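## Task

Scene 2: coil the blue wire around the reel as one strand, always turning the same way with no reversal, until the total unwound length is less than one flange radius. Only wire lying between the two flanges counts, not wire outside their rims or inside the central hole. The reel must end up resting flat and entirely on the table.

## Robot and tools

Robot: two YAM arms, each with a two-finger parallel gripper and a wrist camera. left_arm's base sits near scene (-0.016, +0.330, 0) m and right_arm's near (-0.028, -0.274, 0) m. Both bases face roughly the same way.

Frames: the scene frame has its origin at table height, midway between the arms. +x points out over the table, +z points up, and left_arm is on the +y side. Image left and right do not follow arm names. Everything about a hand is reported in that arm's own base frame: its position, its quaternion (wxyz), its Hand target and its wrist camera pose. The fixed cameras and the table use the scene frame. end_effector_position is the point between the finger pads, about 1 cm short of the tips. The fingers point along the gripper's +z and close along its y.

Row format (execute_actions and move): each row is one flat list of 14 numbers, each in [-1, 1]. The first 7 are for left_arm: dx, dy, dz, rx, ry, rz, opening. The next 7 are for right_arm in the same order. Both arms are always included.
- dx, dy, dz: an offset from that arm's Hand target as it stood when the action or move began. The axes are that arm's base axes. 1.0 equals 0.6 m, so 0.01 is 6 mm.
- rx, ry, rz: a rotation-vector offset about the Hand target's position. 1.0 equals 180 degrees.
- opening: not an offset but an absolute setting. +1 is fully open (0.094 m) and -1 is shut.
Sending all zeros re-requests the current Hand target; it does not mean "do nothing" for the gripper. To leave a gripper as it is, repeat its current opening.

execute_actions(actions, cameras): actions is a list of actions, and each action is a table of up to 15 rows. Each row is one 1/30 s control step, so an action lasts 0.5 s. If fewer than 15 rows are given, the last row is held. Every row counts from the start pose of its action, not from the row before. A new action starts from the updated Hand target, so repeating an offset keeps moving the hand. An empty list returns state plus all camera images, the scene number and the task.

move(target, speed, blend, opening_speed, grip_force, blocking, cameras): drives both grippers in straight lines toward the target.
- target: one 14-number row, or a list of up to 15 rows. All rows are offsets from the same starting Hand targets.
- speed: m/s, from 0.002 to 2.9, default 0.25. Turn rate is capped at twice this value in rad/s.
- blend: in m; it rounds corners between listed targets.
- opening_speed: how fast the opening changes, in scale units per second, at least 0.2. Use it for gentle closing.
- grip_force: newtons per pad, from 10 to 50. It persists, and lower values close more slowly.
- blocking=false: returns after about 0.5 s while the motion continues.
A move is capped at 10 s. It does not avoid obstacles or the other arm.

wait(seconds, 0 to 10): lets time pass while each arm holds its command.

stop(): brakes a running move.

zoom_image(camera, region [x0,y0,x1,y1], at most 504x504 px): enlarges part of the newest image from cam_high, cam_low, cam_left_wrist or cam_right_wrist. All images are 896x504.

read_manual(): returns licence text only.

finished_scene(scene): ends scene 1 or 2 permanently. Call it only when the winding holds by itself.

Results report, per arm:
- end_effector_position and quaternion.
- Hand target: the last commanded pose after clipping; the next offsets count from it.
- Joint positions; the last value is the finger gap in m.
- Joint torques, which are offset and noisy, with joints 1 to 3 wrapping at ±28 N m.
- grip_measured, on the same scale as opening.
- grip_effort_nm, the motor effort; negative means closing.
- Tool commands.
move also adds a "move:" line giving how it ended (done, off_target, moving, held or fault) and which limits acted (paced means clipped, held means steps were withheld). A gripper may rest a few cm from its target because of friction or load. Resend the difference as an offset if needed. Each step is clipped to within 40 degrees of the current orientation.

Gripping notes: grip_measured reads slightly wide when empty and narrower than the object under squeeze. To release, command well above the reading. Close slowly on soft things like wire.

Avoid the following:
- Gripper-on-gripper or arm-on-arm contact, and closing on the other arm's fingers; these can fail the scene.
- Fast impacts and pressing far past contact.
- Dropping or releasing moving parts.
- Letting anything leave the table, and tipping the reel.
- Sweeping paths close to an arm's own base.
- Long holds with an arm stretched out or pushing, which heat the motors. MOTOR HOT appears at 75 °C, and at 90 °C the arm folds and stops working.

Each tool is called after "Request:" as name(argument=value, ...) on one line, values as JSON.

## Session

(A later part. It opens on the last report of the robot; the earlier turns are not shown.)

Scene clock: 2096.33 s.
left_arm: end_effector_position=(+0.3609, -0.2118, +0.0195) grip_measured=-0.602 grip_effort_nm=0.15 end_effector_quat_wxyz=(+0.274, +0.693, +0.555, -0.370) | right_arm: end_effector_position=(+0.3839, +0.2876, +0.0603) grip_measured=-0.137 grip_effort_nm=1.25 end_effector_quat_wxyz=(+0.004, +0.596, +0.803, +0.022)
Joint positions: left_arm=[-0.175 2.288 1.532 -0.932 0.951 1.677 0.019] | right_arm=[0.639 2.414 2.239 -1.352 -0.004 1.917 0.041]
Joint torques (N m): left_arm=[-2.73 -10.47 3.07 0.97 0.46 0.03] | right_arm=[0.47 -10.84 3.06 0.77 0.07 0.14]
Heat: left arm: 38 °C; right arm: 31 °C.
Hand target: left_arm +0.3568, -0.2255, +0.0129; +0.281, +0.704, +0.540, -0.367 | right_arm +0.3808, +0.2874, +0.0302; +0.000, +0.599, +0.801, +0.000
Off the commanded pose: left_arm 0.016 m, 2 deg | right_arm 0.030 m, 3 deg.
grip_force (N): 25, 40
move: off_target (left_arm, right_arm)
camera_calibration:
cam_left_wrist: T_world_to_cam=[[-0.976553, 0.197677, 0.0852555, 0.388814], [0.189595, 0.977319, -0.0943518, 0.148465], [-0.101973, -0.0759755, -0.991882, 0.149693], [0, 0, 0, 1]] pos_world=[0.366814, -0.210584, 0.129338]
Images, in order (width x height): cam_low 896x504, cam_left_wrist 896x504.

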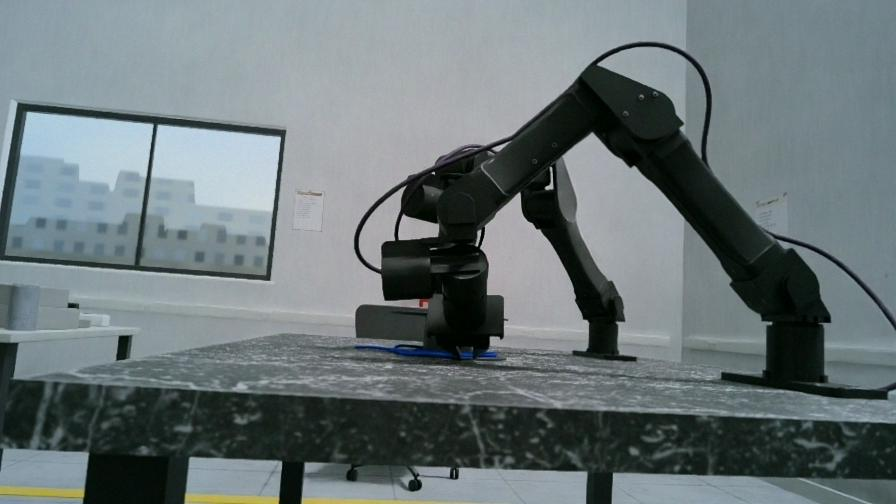

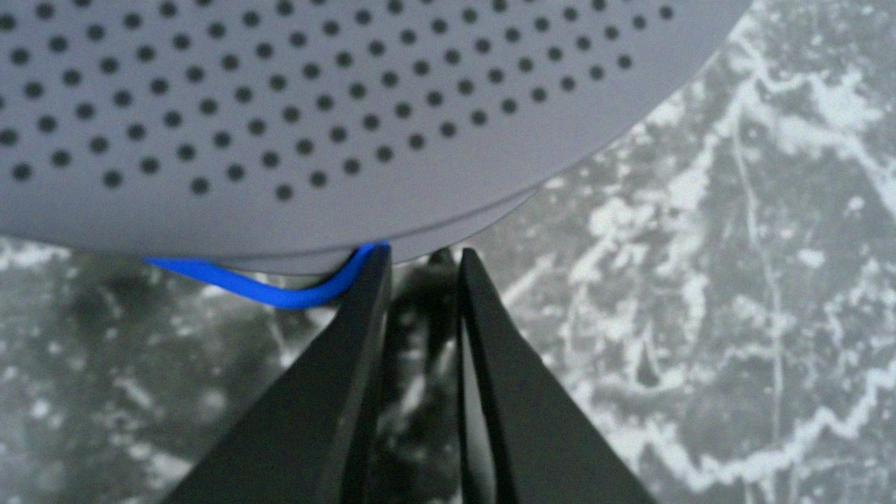

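Request:
move(target=[[0.0287,0.0625,0.0618,0,0,0,-0.5,0,0,0,0,0,0,-0.11],[0.0002,0.0,0.0133,0,0,0,-0.5,0,0,0,0,0,0,-0.11]], speed=0.1, cameras=["cam_left_wrist"])

Scene clock: 2125.13 s.
left_arm: end_effector_position=(+0.3583, -0.2249, +0.0230) grip_measured=-0.502 grip_effort_nm=0.15 end_effector_quat_wxyz=(+0.281, +0.699, +0.540, -0.375) | right_arm: end_effector_position=(+0.3842, +0.2872, +0.0605) grip_measured=-0.136 grip_effort_nm=1.25 end_effector_quat_wxyz=(+0.005, +0.597, +0.802, +0.022)
Joint positions: left_arm=[-0.203 2.288 1.536 -0.917 0.972 1.675 0.023] | right_arm=[0.639 2.413 2.239 -1.352 -0.002 1.919 0.041]
Joint torques (N m): left_arm=[-0.46 -11.52 3.58 0.61 0.24 -0.08] | right_arm=[0.58 -10.82 2.96 0.78 0.08 0.1]
Heat: left arm: 37 °C; right arm: 31 °C.
Hand target: left_arm +0.3569, -0.2254, +0.0209; +0.281, +0.703, +0.540, -0.367 | right_arm +0.3808, +0.2874, +0.0302; +0.000, +0.599, +0.801, +0.000
Off the commanded pose: left_arm 0.003 m, 1 deg | right_arm 0.031 m, 3 deg.
grip_force (N): 25, 40
move: off_target (right_arm)
camera_calibration:
cam_left_wrist: T_world_to_cam=[[-0.972233, 0.223939, 0.0679211, 0.393208], [0.21543, 0.969849, -0.113944, 0.151603], [-0.0913897, -0.0961476, -0.991163, 0.143557], [0, 0, 0, 1]] pos_world=[0.36275, -0.221284, 0.132856]
Images, in order (width x height): cam_left_wrist 896x504.

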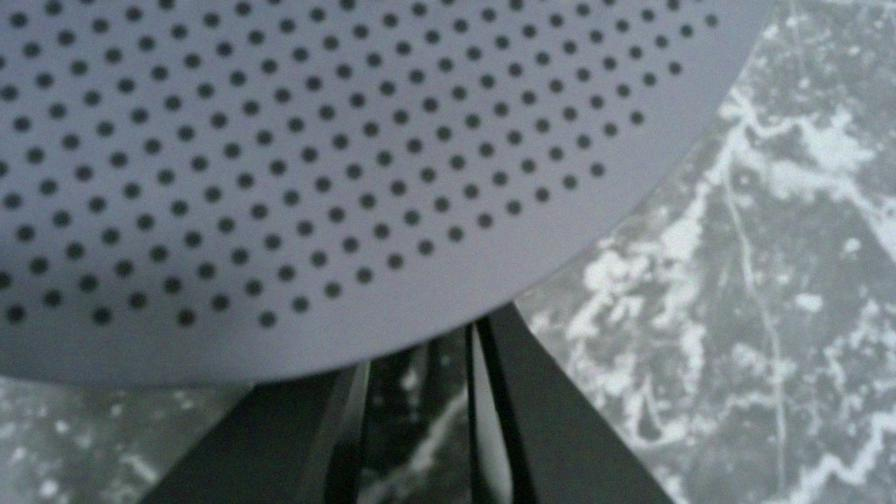

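Request:
move(target=[[0,0,-0.0142,0,0,0,-0.5,0,0,0,0,0,0,-0.11],[0,0,-0.0142,0,0,0,-1,0,0,0,0,0,0,-0.11]], speed=0.06, grip_force=[30,40], cameras=["cam_left_wrist","cam_high"])

Scene clock: 2133.73 s.
left_arm: end_effector_position=(+0.3652, -0.2276, +0.0225) grip_measured=-0.988 grip_effort_nm=-0.59 end_effector_quat_wxyz=(+0.300, +0.703, +0.531, -0.365) | right_arm: end_effector_position=(+0.3842, +0.2872, +0.0605) grip_measured=-0.136 grip_effort_nm=1.25 end_effector_quat_wxyz=(+0.005, +0.597, +0.802, +0.022)
Joint positions: left_arm=[-0.203 2.288 1.528 -0.861 0.984 1.672 0.001] | right_arm=[0.639 2.413 2.239 -1.352 -0.002 1.919 0.041]
Joint torques (N m): left_arm=[-0.44 -10.5 3.41 0.34 0.14 -0.05] | right_arm=[0.5 -10.88 2.96 0.78 0.05 0.13]
Heat: left arm: 38 °C; right arm: 31 °C.
Hand target: left_arm +0.3570, -0.2254, +0.0124; +0.281, +0.704, +0.540, -0.367 | right_arm +0.3808, +0.2874, +0.0302; +0.000, +0.599, +0.801, +0.000
Off the commanded pose: left_arm 0.013 m, 2 deg | right_arm 0.030 m, 3 deg.
grip_force (N): 30, 40
move: off_target (left_arm, right_arm); target 2's new opening was sent with left_arm's hand 0.011 m and 1 deg from that target
camera_calibration:
cam_left_wrist: T_world_to_cam=[[-0.974676, 0.222548, 0.0219064, 0.402303], [0.218174, 0.967845, -0.125202, 0.151534], [-0.0490656, -0.117252, -0.991889, 0.123143], [0, 0, 0, 1]] pos_world=[0.365096, -0.221754, 0.132304]
Images, in order (width x height): cam_high 896x504, cam_left_wrist 896x504.

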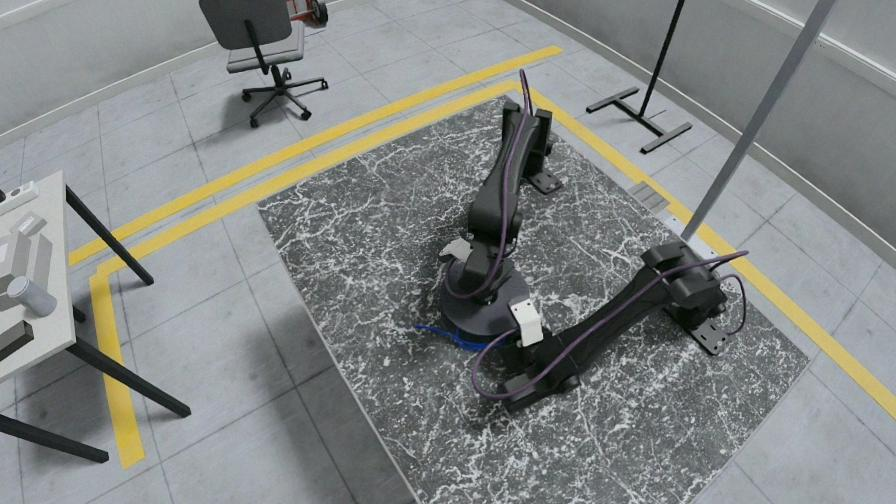

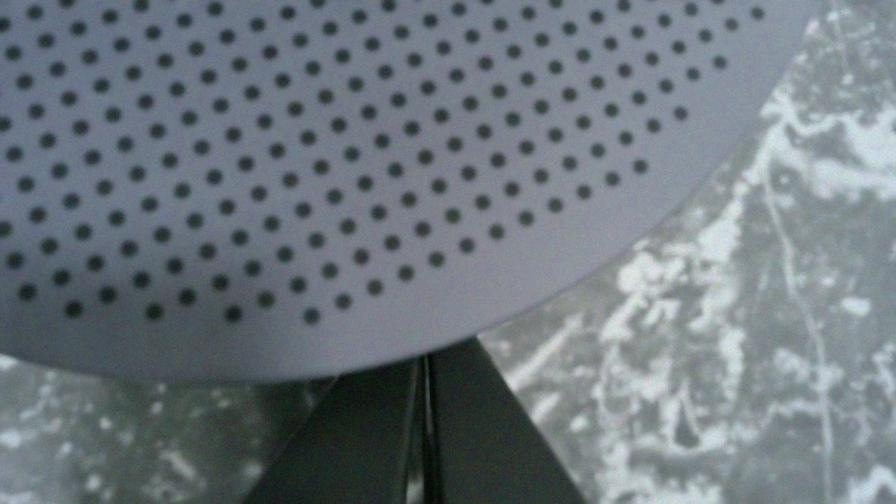

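Request:
move(target=[[0.0187,0.045,0.045,0,0,0,-0.9,0,0,0,0,0,0,-0.11],[0.03,0.095,0.085,0,0,0,-0.6,0,0,0,0,0,0,-0.11]], speed=0.12, blend=[0.01,0], cameras=["cam_left_wrist","cam_high"])

Scene clock: 2143.10 s.
left_arm: end_effector_position=(+0.3694, -0.1673, +0.0572) grip_measured=-0.602 grip_effort_nm=0.15 end_effector_quat_wxyz=(+0.273, +0.702, +0.545, -0.369) | right_arm: end_effector_position=(+0.3842, +0.2872, +0.0605) grip_measured=-0.136 grip_effort_nm=1.25 end_effector_quat_wxyz=(+0.005, +0.597, +0.802, +0.022)
Joint positions: left_arm=[-0.065 2.288 1.688 -1.254 0.924 1.897 0.019] | right_arm=[0.639 2.413 2.239 -1.352 -0.002 1.919 0.041]
Joint torques (N m): left_arm=[0.01 -10.36 8.25 -0.3 0.43 0.1] | right_arm=[0.47 -10.86 2.97 0.77 0.04 0.12]
Heat: left arm: 38 °C; right arm: 31 °C.
Hand target: left_arm +0.3750, -0.1684, +0.0633; +0.281, +0.704, +0.540, -0.367 | right_arm +0.3808, +0.2874, +0.0302; +0.000, +0.599, +0.801, +0.000
Off the commanded pose: left_arm 0.008 m, 1 deg | right_arm 0.030 m, 3 deg.
grip_force (N): 30, 40
move: off_target (right_arm)
camera_calibration:
cam_left_wrist: T_world_to_cam=[[-0.972756, 0.219863, 0.0735252, 0.388089], [0.212841, 0.972681, -0.0926853, 0.0974475], [-0.0918946, -0.0745111, -0.992977, 0.18797], [0, 0, 0, 1]] pos_world=[0.374048, -0.166106, 0.167148]
Images, in order (width x height): cam_high 896x504, cam_left_wrist 896x504.

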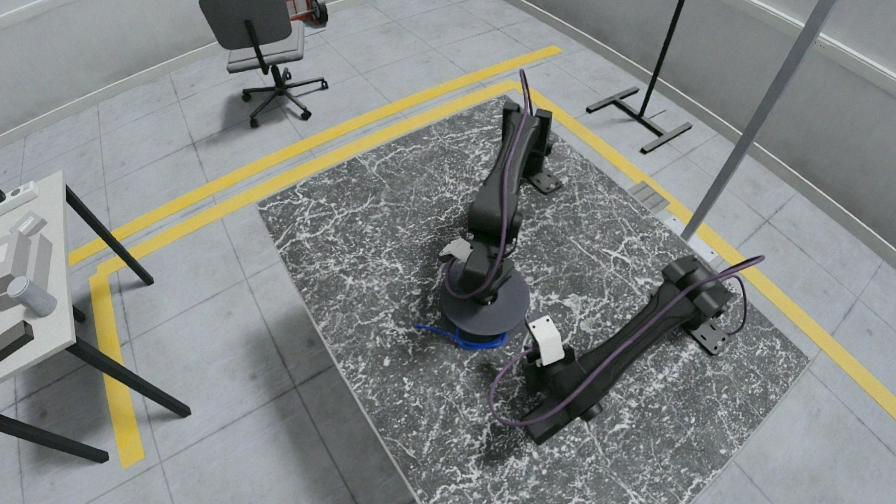

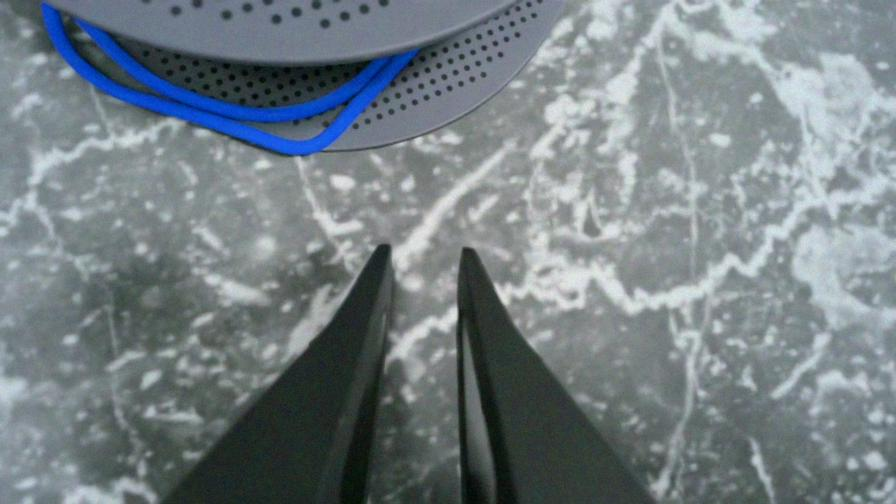

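Request:
move(target=[0.0167,0.0567,0.095,0,0,0,-0.6,0,0,0,0,0,0.333,-0.11], speed=0.15, cameras=["all"])

Scene clock: 2190.63 s.
left_arm: end_effector_position=(+0.3803, -0.1364, +0.1136) grip_measured=-0.602 grip_effort_nm=0.15 end_effector_quat_wxyz=(+0.277, +0.703, +0.544, -0.365) | right_arm: end_effector_position=(+0.3839, +0.2885, +0.0610) grip_measured=-0.130 grip_effort_nm=1.08 end_effector_quat_wxyz=(+0.014, +0.141, +0.990, +0.020)
Joint positions: left_arm=[0.011 2.288 1.913 -1.558 0.901 2.01 0.019] | right_arm=[0.639 2.412 2.239 -1.35 -0.009 0.921 0.041]
Joint torques (N m): left_arm=[0.55 -10.67 8.24 -0.48 0.41 0.08] | right_arm=[0.34 -10.44 3.37 0.75 0.13 -0.44]
Heat: left arm: 38 °C; right arm: 30 °C.
Hand target: left_arm +0.3850, -0.1344, +0.1204; +0.281, +0.704, +0.540, -0.367 | right_arm +0.3808, +0.2874, +0.0302; +0.000, +0.119, +0.993, +0.000
Off the commanded pose: left_arm 0.008 m, 1 deg | right_arm 0.031 m, 4 deg.
joint sent to its limit (left arm) — joint 4 (wrist pitch), lower limit. The joint targets still meet the commanded pose.
grip_force (N): 30, 40
move: off_target (right_arm)
camera_calibration:
cam_left_wrist: T_world_to_cam=[[-0.974052, 0.217376, 0.0630123, 0.389012], [0.211296, 0.973179, -0.090974, 0.0707487], [-0.0810978, -0.0752991, -0.993858, 0.243127], [0, 0, 0, 1]] pos_world=[0.383686, -0.135106, 0.223557]
cam_right_wrist: T_world_to_cam=[[-0.206804, -0.977559, -0.0401378, 0.360045], [-0.675328, 0.112942, 0.728819, 0.189719], [-0.70793, 0.177829, -0.683529, 0.374919], [0, 0, 0, 1]] pos_world=[0.467997, 0.263866, 0.132449]

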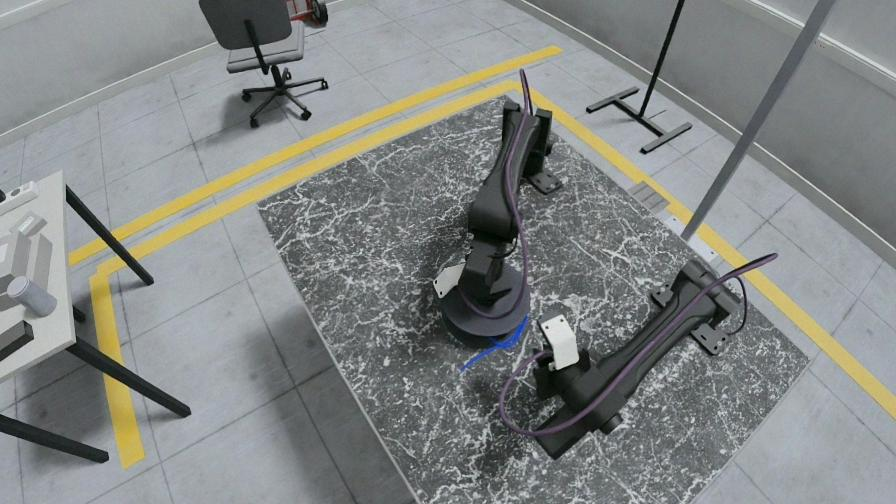

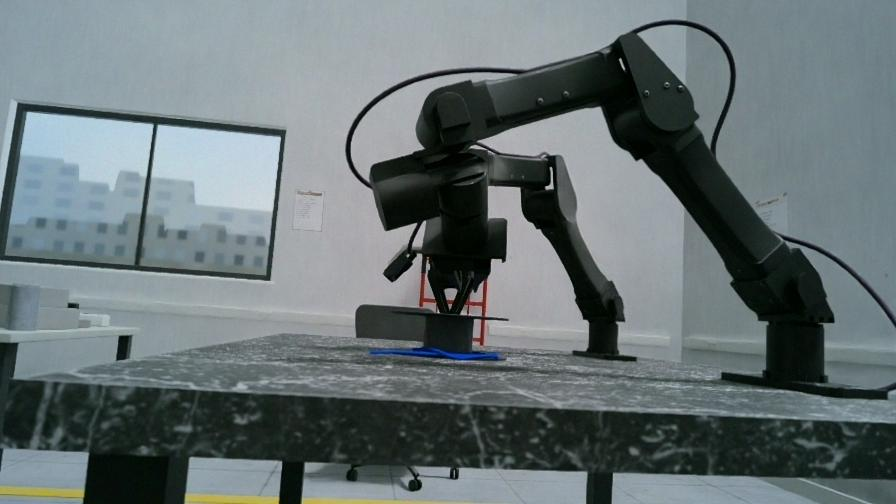

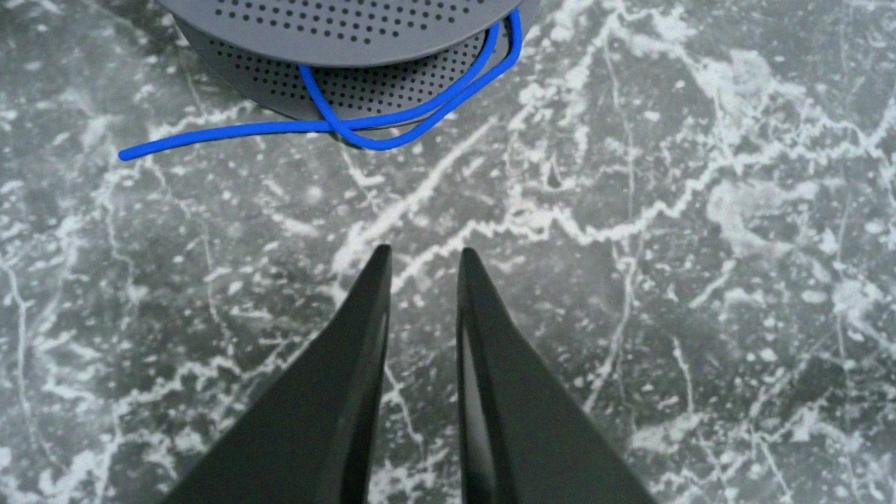

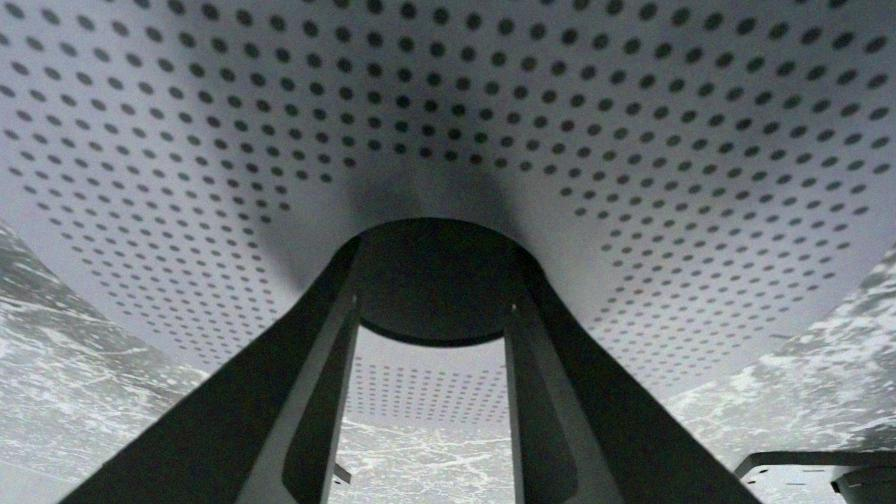

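Request:
move(target=[[0,0,0,0,0,0,-1,0,0,0.02,0,0,0,-1],[0,0,0,0,0,0,-1,0,0,0.1247,0,0,0,-1],[0,0,0,0,0,0,-1,0,0,0.1247,0,0,-0.333,-1]], speed=[0.1,0.15,0.4], blend=[0,0.01,0], cameras=["cam_left_wrist","cam_right_wrist"])

Scene clock: 2311.07 s.
left_arm: end_effector_position=(+0.3803, -0.1364, +0.1136) grip_measured=-0.988 grip_effort_nm=-0.60 end_effector_quat_wxyz=(+0.277, +0.703, +0.544, -0.365) | right_arm: end_effector_position=(+0.3822, +0.2872, +0.1022) grip_measured=-0.994 grip_effort_nm=-0.36 end_effector_quat_wxyz=(+0.002, +0.596, +0.802, +0.024)
Joint positions: left_arm=[0.011 2.288 1.913 -1.558 0.901 2.01 0.001] | right_arm=[0.639 2.447 2.467 -1.545 -0.009 1.917 0]
Joint torques (N m): left_arm=[0.55 -10.65 8.28 -0.47 0.41 0.07] | right_arm=[0.21 -14.17 7.34 0.11 0.11 0.13]
Heat: left arm: 41 °C; right arm: 29 °C.
Hand target: left_arm +0.3850, -0.1344, +0.1204; +0.281, +0.704, +0.540, -0.367 | right_arm +0.3809, +0.2874, +0.1050; +0.000, +0.599, +0.801, +0.000
Off the commanded pose: left_arm 0.009 m, 1 deg | right_arm 0.003 m, 3 deg.
joint sent to its limit (left arm) — joint 4 (wrist pitch), lower limit. The joint targets still meet the commanded pose.
joint sent to its limit (right arm) — joint 4 (wrist pitch), lower limit. The joint targets still meet the commanded pose.
grip_force (N): 30, 40
move: off_target (right_arm)
camera_calibration:
cam_left_wrist: T_world_to_cam=[[-0.974052, 0.217376, 0.0630123, 0.389012], [0.211296, 0.973179, -0.090974, 0.0707487], [-0.0810978, -0.0752991, -0.993858, 0.243127], [0, 0, 0, 1]] pos_world=[0.383686, -0.135106, 0.223557]
cam_right_wrist: T_world_to_cam=[[-0.933217, -0.356986, -0.0408215, 0.459511], [-0.261154, 0.595855, 0.759444, -0.141372], [-0.246787, 0.719387, -0.64929, 0.0667941], [0, 0, 0, 1]] pos_world=[0.408388, 0.200225, 0.169491]
Images, in order (width x height): cam_left_wrist 896x504, cam_right_wrist 896x504.

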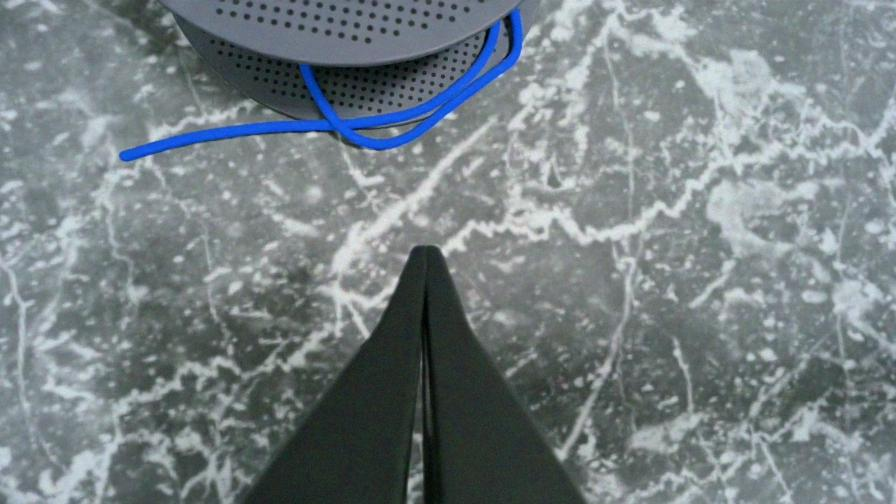

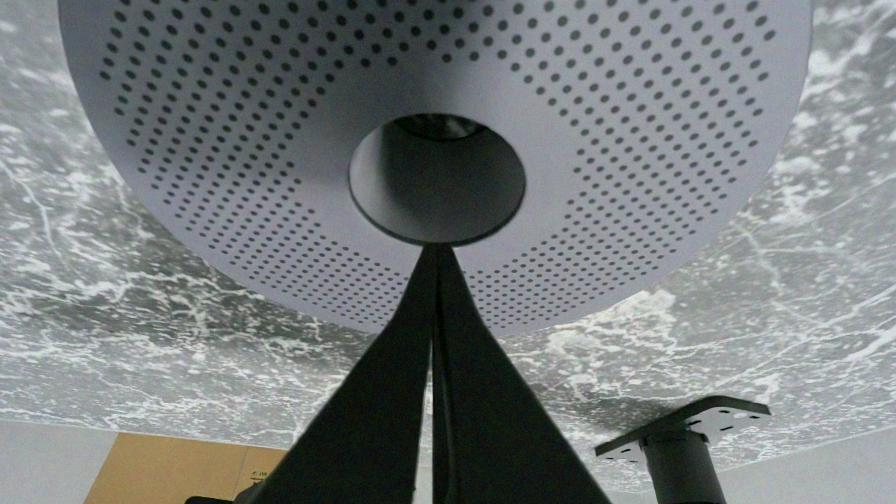

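Request:
move(target=[[0,0,0,0,0,0,-1,0.0005,0.0007,-0.0917,0,0,0,-1],[0,0,0,0,0,0,-1,0.0005,0.0007,-0.115,0,0,0,-0.22],[0,0,0,0,0,0,-1,0.0005,0.0007,-0.125,0,0,0,-0.11]], speed=0.1, cameras=["cam_left_wrist","cam_high"])

Scene clock: 2327.10 s.
left_arm: end_effector_position=(+0.3803, -0.1364, +0.1136) grip_measured=-0.988 grip_effort_nm=-0.60 end_effector_quat_wxyz=(+0.277, +0.703, +0.544, -0.365) | right_arm: end_effector_position=(+0.3851, +0.2893, +0.0598) grip_measured=-0.144 grip_effort_nm=1.25 end_effector_quat_wxyz=(+0.003, +0.598, +0.801, +0.024)
Joint positions: left_arm=[0.011 2.288 1.913 -1.558 0.901 2.01 0.001] | right_arm=[0.639 2.419 2.246 -1.349 -0.009 1.921 0.04]
Joint torques (N m): left_arm=[0.53 -10.66 8.25 -0.47 0.41 0.08] | right_arm=[0.44 -11.07 2.95 0.74 0.08 0.11]
Heat: left arm: 41 °C; right arm: 31 °C.
Hand target: left_arm +0.3850, -0.1344, +0.1204; +0.281, +0.704, +0.540, -0.367 | right_arm +0.3812, +0.2878, +0.0300; +0.000, +0.599, +0.801, +0.000
Off the commanded pose: left_arm 0.009 m, 1 deg | right_arm 0.030 m, 3 deg.
joint sent to its limit (left arm) — joint 4 (wrist pitch), lower limit. The joint targets still meet the commanded pose.
grip_force (N): 30, 40
move: off_target (right_arm); target 2's new opening was sent with right_arm's hand 0.011 m and 1 deg from that target; target 3's new opening was sent with right_arm's hand 0.028 m and 3 deg from that target
camera_calibration:
cam_left_wrist: T_world_to_cam=[[-0.974052, 0.217376, 0.0630123, 0.389012], [0.211296, 0.973179, -0.090974, 0.0707487], [-0.0810978, -0.0752991, -0.993858, 0.243127], [0, 0, 0, 1]] pos_world=[0.383686, -0.135106, 0.223557]
Images, in order (width x height): cam_high 896x504, cam_left_wrist 896x504.

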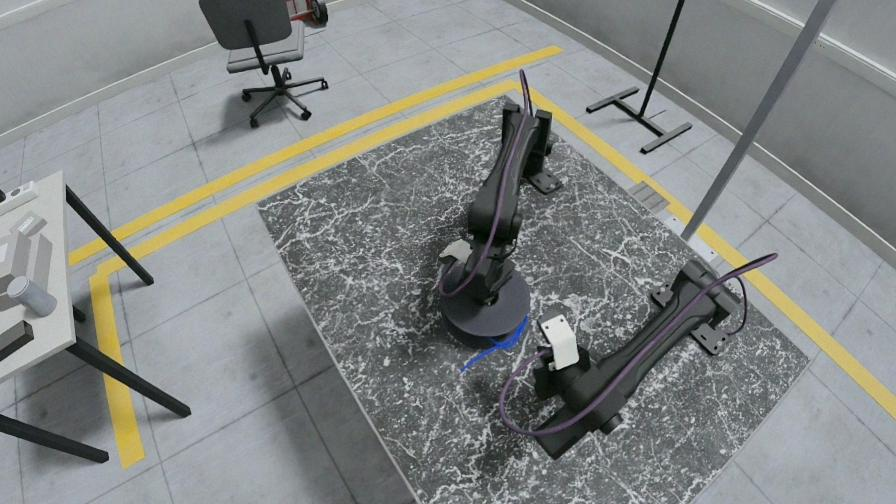

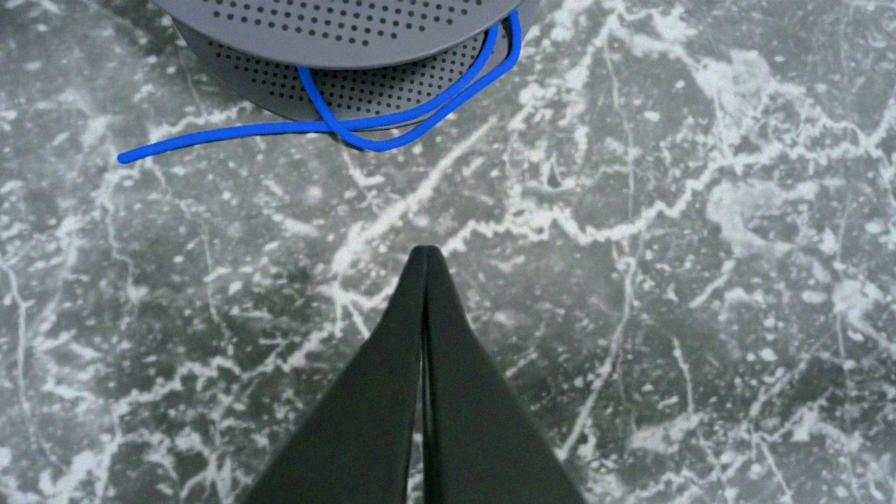

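Request:
move(target=[[-0.0917,0.004,0.016,0,0,0.036,-1,0,0,0,0,0,0.25,-0.11],[-0.1833,0.0073,0.016,0,0,0.0722,-1,0,0,0,0,0,0.5,-0.11]], speed=0.15, blend=[0.01,0], cameras=["all"])

Scene clock: 2432.13 s.
left_arm: end_effector_position=(+0.2766, -0.1287, +0.1226) grip_measured=-0.988 grip_effort_nm=-0.60 end_effector_quat_wxyz=(+0.304, +0.646, +0.618, -0.330) | right_arm: end_effector_position=(+0.3854, +0.2899, +0.0611) grip_measured=-0.131 grip_effort_nm=1.09 end_effector_quat_wxyz=(+0.020, -0.118, +0.993, +0.018)
Joint positions: left_arm=[0.051 1.715 1.152 -1.161 0.922 1.743 0.001] | right_arm=[0.639 2.416 2.246 -1.347 -0.011 0.403 0.041]
Joint torques (N m): left_arm=[0.58 -8.61 4.16 0.27 0.67 0.01] | right_arm=[0.39 -10.55 3.37 0.7 0.1 -0.52]
Heat: left arm: 42 °C; right arm: 30 °C.
Hand target: left_arm +0.2750, -0.1300, +0.1300; +0.321, +0.638, +0.616, -0.332 | right_arm +0.3811, +0.2878, +0.0300; +0.000, -0.143, +0.990, +0.000
Off the commanded pose: left_arm 0.008 m, 2 deg | right_arm 0.031 m, 4 deg.
grip_force (N): 30, 40
move: off_target (right_arm)
camera_calibration:
cam_left_wrist: T_world_to_cam=[[-0.997461, 0.0142893, 0.0697689, 0.265314], [0.00939088, 0.9975, -0.0700389, 0.142379], [-0.0705953, -0.0692058, -0.995101, 0.242275], [0, 0, 0, 1]] pos_world=[0.280407, -0.129047, 0.232549]
cam_right_wrist: T_world_to_cam=[[0.304727, -0.952094, -0.0256754, 0.156321], [-0.661001, -0.230814, 0.714005, 0.285596], [-0.685726, -0.200605, -0.69967, 0.477859], [0, 0, 0, 1]] pos_world=[0.468824, 0.310613, 0.13444]

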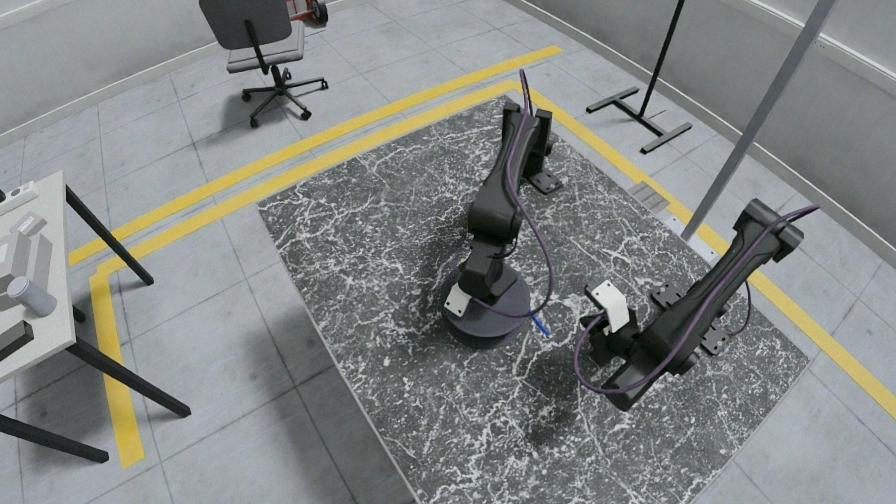

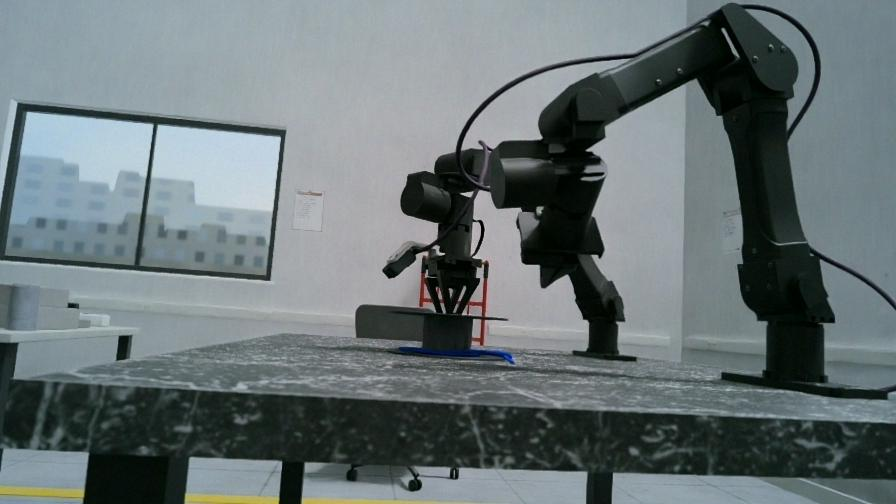

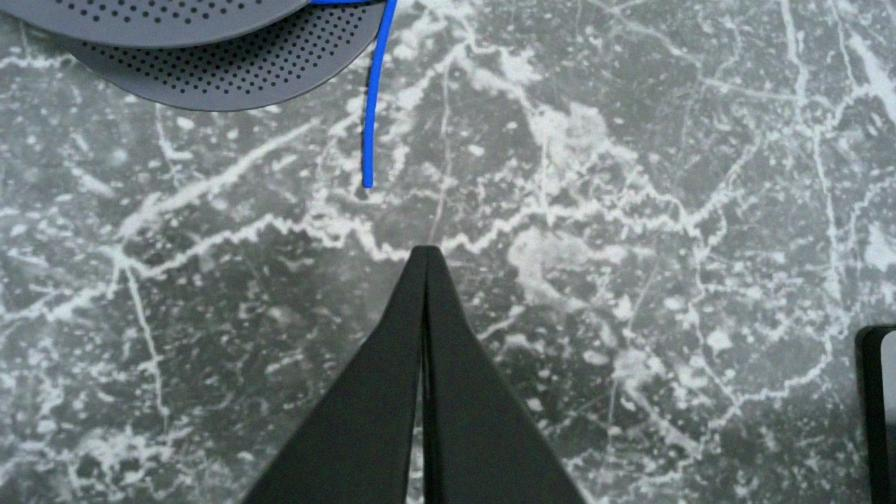

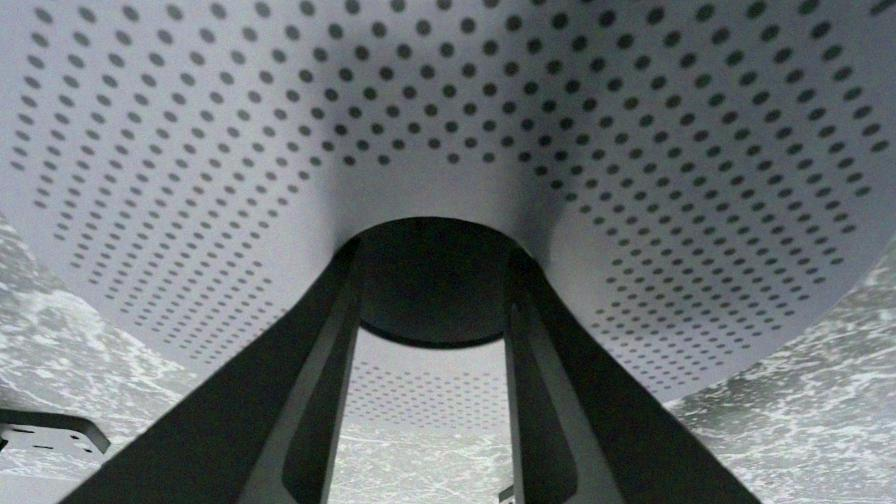

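Request:
zoom_image(camera="cam_left_wrist", region=[240, 0, 480, 200])

Request:
zoom_image(camera="cam_low", region=[360, 290, 560, 390])

Request:
zoom_image(camera="cam_high", region=[420, 250, 580, 370])

Scaled by 2.100 from the camera's 896x504 image, which has a finer 1280x720 frame.

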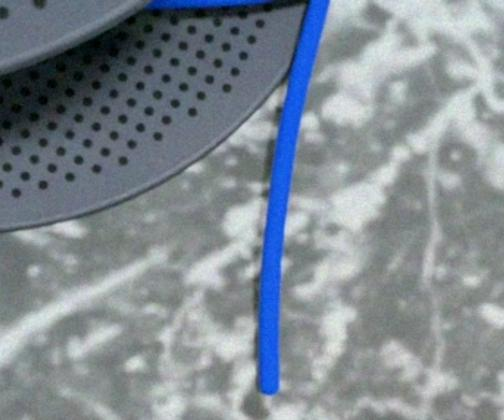

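Scaled by 2.520 from the camera's 896x504 image, which has a finer 1280x720 frame.

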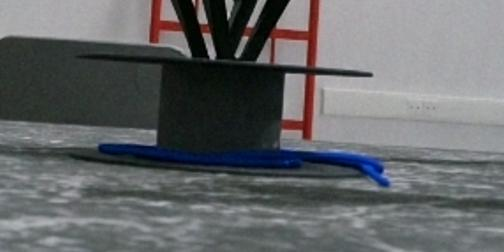

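Scaled by 3.150 from the camera's 896x504 image, which has a finer 1280x720 frame.

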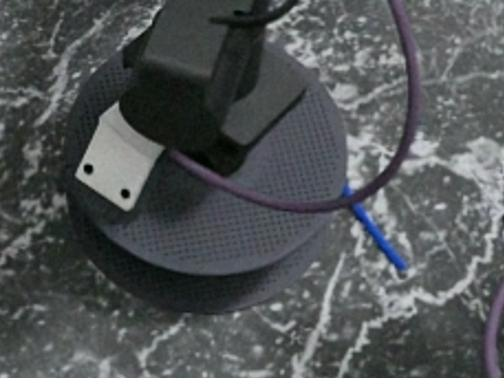

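Request:
move(target=[0.0458,-0.0917,-0.1467,0,0,0,-0.5,0,0,0,0,0,0,-0.11], speed=0.15, cameras=["cam_left_wrist","cam_low"])

Scene clock: 2467.50 s.
left_arm: end_effector_position=(+0.3084, -0.1815, +0.0430) grip_measured=-0.502 grip_effort_nm=0.15 end_effector_quat_wxyz=(+0.320, +0.644, +0.618, -0.319) | right_arm: end_effector_position=(+0.3854, +0.2899, +0.0611) grip_measured=-0.131 grip_effort_nm=1.09 end_effector_quat_wxyz=(+0.020, -0.118, +0.993, +0.018)
Joint positions: left_arm=[-0.119 1.884 1.006 -0.557 0.93 1.425 0.023] | right_arm=[0.639 2.416 2.246 -1.347 -0.011 0.403 0.041]
Joint torques (N m): left_arm=[-0.43 -7.51 3.82 0.85 0.6 0] | right_arm=[0.34 -10.51 3.49 0.67 0.13 -0.52]
Heat: left arm: 39 °C; right arm: 29 °C.
Hand target: left_arm +0.3025, -0.1850, +0.0420; +0.321, +0.638, +0.616, -0.333 | right_arm +0.3811, +0.2878, +0.0300; +0.000, -0.143, +0.990, +0.000
Off the commanded pose: left_arm 0.007 m, 2 deg | right_arm 0.031 m, 4 deg.
grip_force (N): 30, 40
move: off_target (right_arm)
camera_calibration:
cam_left_wrist: T_world_to_cam=[[-0.999305, -0.00578917, 0.0368173, 0.301726], [-0.00863569, 0.996945, -0.077632, 0.195042], [-0.0362554, -0.077896, -0.996302, 0.149502], [0, 0, 0, 1]] pos_world=[0.308621, -0.181054, 0.152982]
Images, in order (width x height): cam_low 896x504, cam_left_wrist 896x504.

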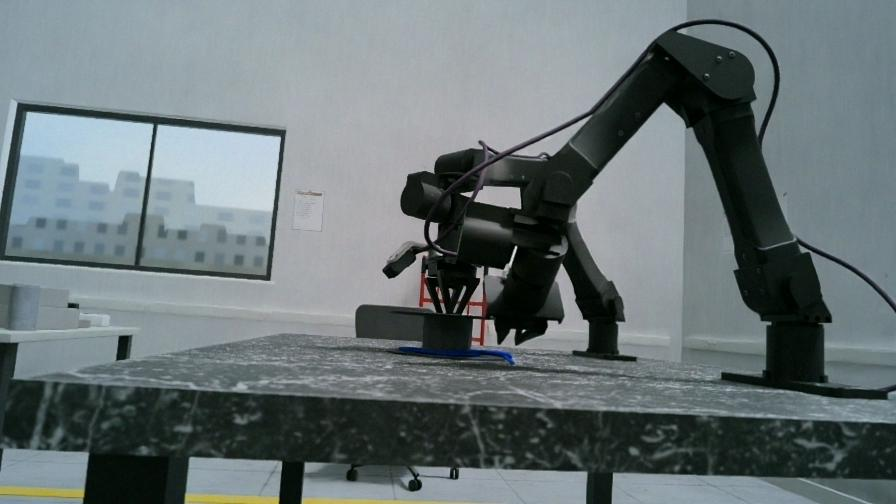

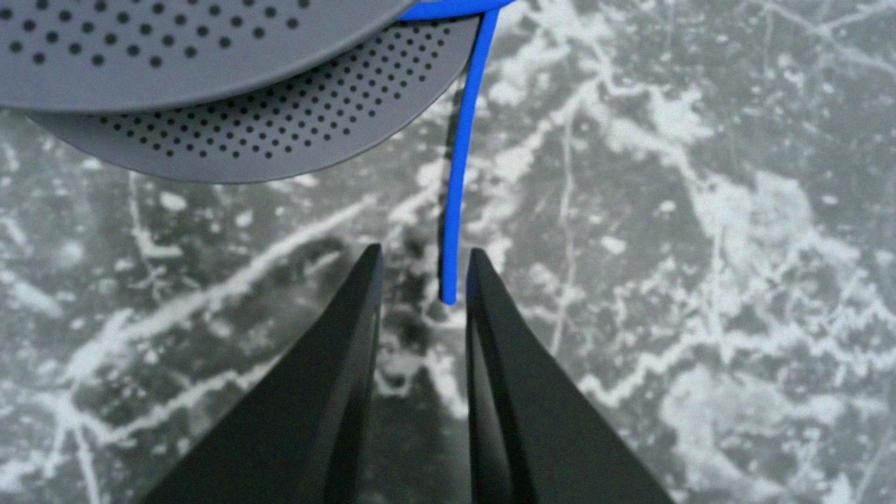

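Request:
move(target=[[-0.0142,-0.002,-0.03,0,0,-0.022,-0.5,0,0,0,0,0,0,-0.11],[-0.0142,-0.0033,-0.0558,0,0,-0.022,-0.5,0,0,0,0,0,0,-0.11]], speed=[0.1,0.04], cameras=["cam_left_wrist"])

Scene clock: 2479.23 s.
left_arm: end_effector_position=(+0.3039, -0.1840, +0.0175) grip_measured=-0.502 grip_effort_nm=0.15 end_effector_quat_wxyz=(+0.317, +0.661, +0.595, -0.330) | right_arm: end_effector_position=(+0.3854, +0.2899, +0.0611) grip_measured=-0.131 grip_effort_nm=1.09 end_effector_quat_wxyz=(+0.020, -0.118, +0.993, +0.018)
Joint positions: left_arm=[-0.123 1.978 1.006 -0.529 0.948 1.517 0.023] | right_arm=[0.639 2.416 2.246 -1.347 -0.011 0.403 0.041]
Joint torques (N m): left_arm=[-0.72 -6.68 2.88 0.73 0.51 0.1] | right_arm=[0.39 -10.48 3.3 0.67 0.14 -0.52]
Heat: left arm: 38 °C; right arm: 29 °C.
Hand target: left_arm +0.2940, -0.1870, +0.0085; +0.309, +0.659, +0.594, -0.343 | right_arm +0.3811, +0.2878, +0.0300; +0.000, -0.143, +0.990, +0.000
Off the commanded pose: left_arm 0.014 m, 2 deg | right_arm 0.031 m, 4 deg.
grip_force (N): 30, 40
move: off_target (left_arm, right_arm)
camera_calibration:
cam_left_wrist: T_world_to_cam=[[-0.998104, 0.0540218, 0.0294842, 0.30884], [0.0511539, 0.994572, -0.0906107, 0.177107], [-0.0342191, -0.0889307, -0.99545, 0.121099], [0, 0, 0, 1]] pos_world=[0.303339, -0.18206, 0.12749]
Images, in order (width x height): cam_left_wrist 896x504.

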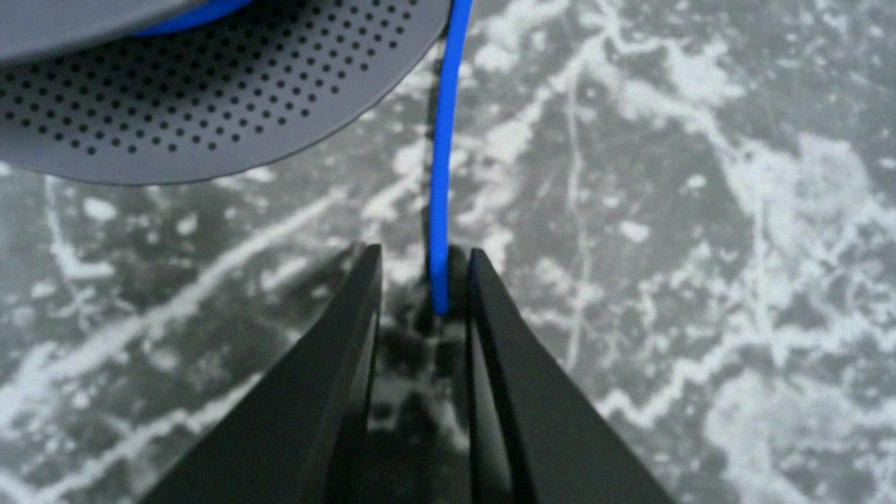

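Request:
move(target=[-0.005,0,-0.01,0,0,0,-0.5,0,0,0,0,0,0,-0.11], speed=0.05, cameras=["cam_left_wrist"])

Scene clock: 2483.57 s.
left_arm: end_effector_position=(+0.3014, -0.1867, +0.0171) grip_measured=-0.502 grip_effort_nm=0.15 end_effector_quat_wxyz=(+0.327, +0.659, +0.589, -0.335) | right_arm: end_effector_position=(+0.3854, +0.2899, +0.0611) grip_measured=-0.131 grip_effort_nm=1.09 end_effector_quat_wxyz=(+0.020, -0.118, +0.993, +0.018)
Joint positions: left_arm=[-0.124 1.978 0.984 -0.496 0.972 1.517 0.023] | right_arm=[0.639 2.416 2.246 -1.347 -0.011 0.403 0.041]
Joint torques (N m): left_arm=[-0.76 -6.16 2.89 0.71 0.24 0.08] | right_arm=[0.34 -10.52 3.3 0.62 0.12 -0.52]
Heat: left arm: 37 °C; right arm: 29 °C.
Hand target: left_arm +0.2910, -0.1870, +0.0025; +0.309, +0.659, +0.594, -0.343 | right_arm +0.3811, +0.2878, +0.0300; +0.000, -0.143, +0.990, +0.000
Off the commanded pose: left_arm 0.018 m, 2 deg | right_arm 0.031 m, 4 deg.
grip_force (N): 30, 40
move: off_target (left_arm, right_arm)
camera_calibration:
cam_left_wrist: T_world_to_cam=[[-0.99813, 0.058003, 0.0192974, 0.307416], [0.0554169, 0.991836, -0.114848, 0.17853], [-0.0258014, -0.113564, -0.993196, 0.113203], [0, 0, 0, 1]] pos_world=[0.299868, -0.182048, 0.127005]
Images, in order (width x height): cam_left_wrist 896x504.

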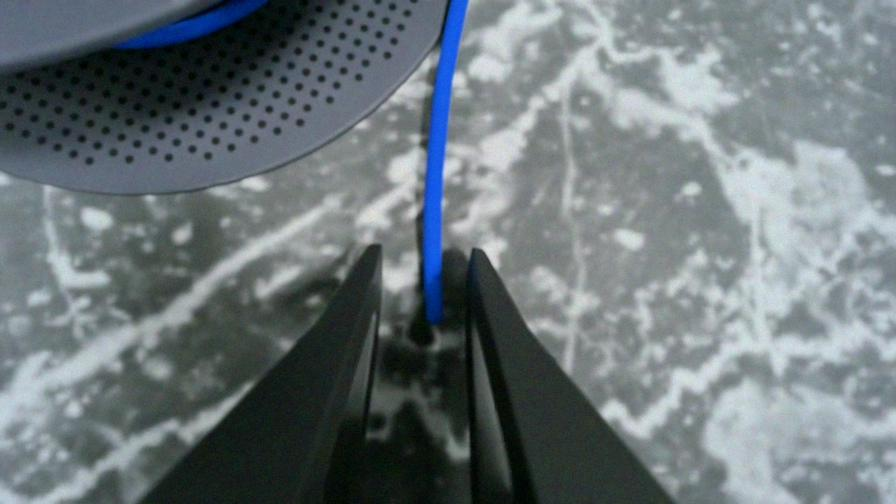

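Request:
move(target=[[0.012,0.0,0.021,0,0,0,-0.5,0,0,0,0,0,0,-0.11],[0.012,0.0,0.021,0,0,0,-1,0,0,0,0,0,0,-0.11]], speed=0.05, cameras=["cam_left_wrist"])

Scene clock: 2492.17 s.
left_arm: end_effector_position=(+0.2970, -0.1862, +0.0172) grip_measured=-0.920 grip_effort_nm=-0.60 end_effector_quat_wxyz=(+0.318, +0.655, +0.593, -0.343) | right_arm: end_effector_position=(+0.3854, +0.2899, +0.0611) grip_measured=-0.131 grip_effort_nm=1.09 end_effector_quat_wxyz=(+0.020, -0.118, +0.993, +0.018)
Joint positions: left_arm=[-0.124 1.978 0.986 -0.526 0.973 1.518 0.004] | right_arm=[0.639 2.416 2.246 -1.347 -0.011 0.403 0.041]
Joint torques (N m): left_arm=[-0.54 -6.99 6.65 0.32 0.27 0.1] | right_arm=[0.39 -10.45 3.37 0.67 0.12 -0.54]
Heat: left arm: 37 °C; right arm: 29 °C.
Hand target: left_arm +0.2981, -0.1870, +0.0151; +0.309, +0.659, +0.594, -0.343 | right_arm +0.3811, +0.2878, +0.0300; +0.000, -0.143, +0.990, +0.000
Off the commanded pose: left_arm 0.003 m, 1 deg | right_arm 0.031 m, 4 deg.
grip_force (N): 30, 40
move: off_target (right_arm)
camera_calibration:
cam_left_wrist: T_world_to_cam=[[-0.997212, 0.0585877, 0.0462187, 0.302325], [0.0530158, 0.992096, -0.113733, 0.179037], [-0.0525168, -0.110966, -0.992436, 0.121607], [0, 0, 0, 1]] pos_world=[0.298377, -0.18184, 0.127076]
Images, in order (width x height): cam_left_wrist 896x504.

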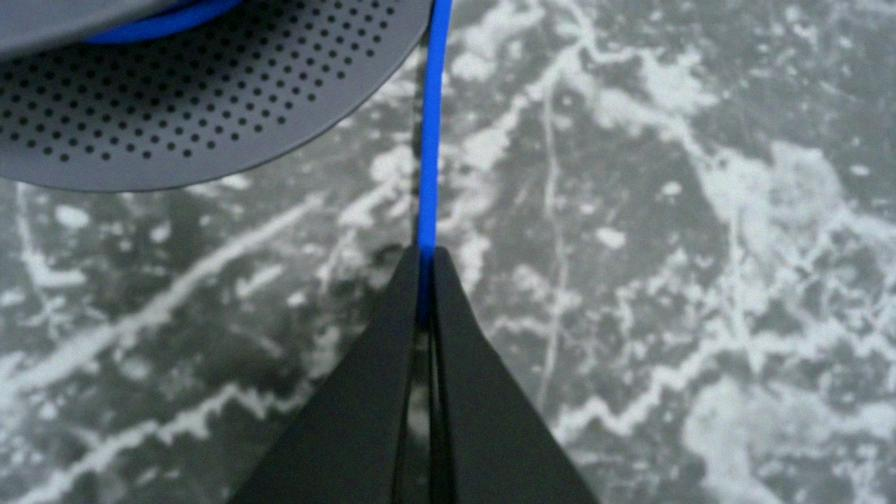

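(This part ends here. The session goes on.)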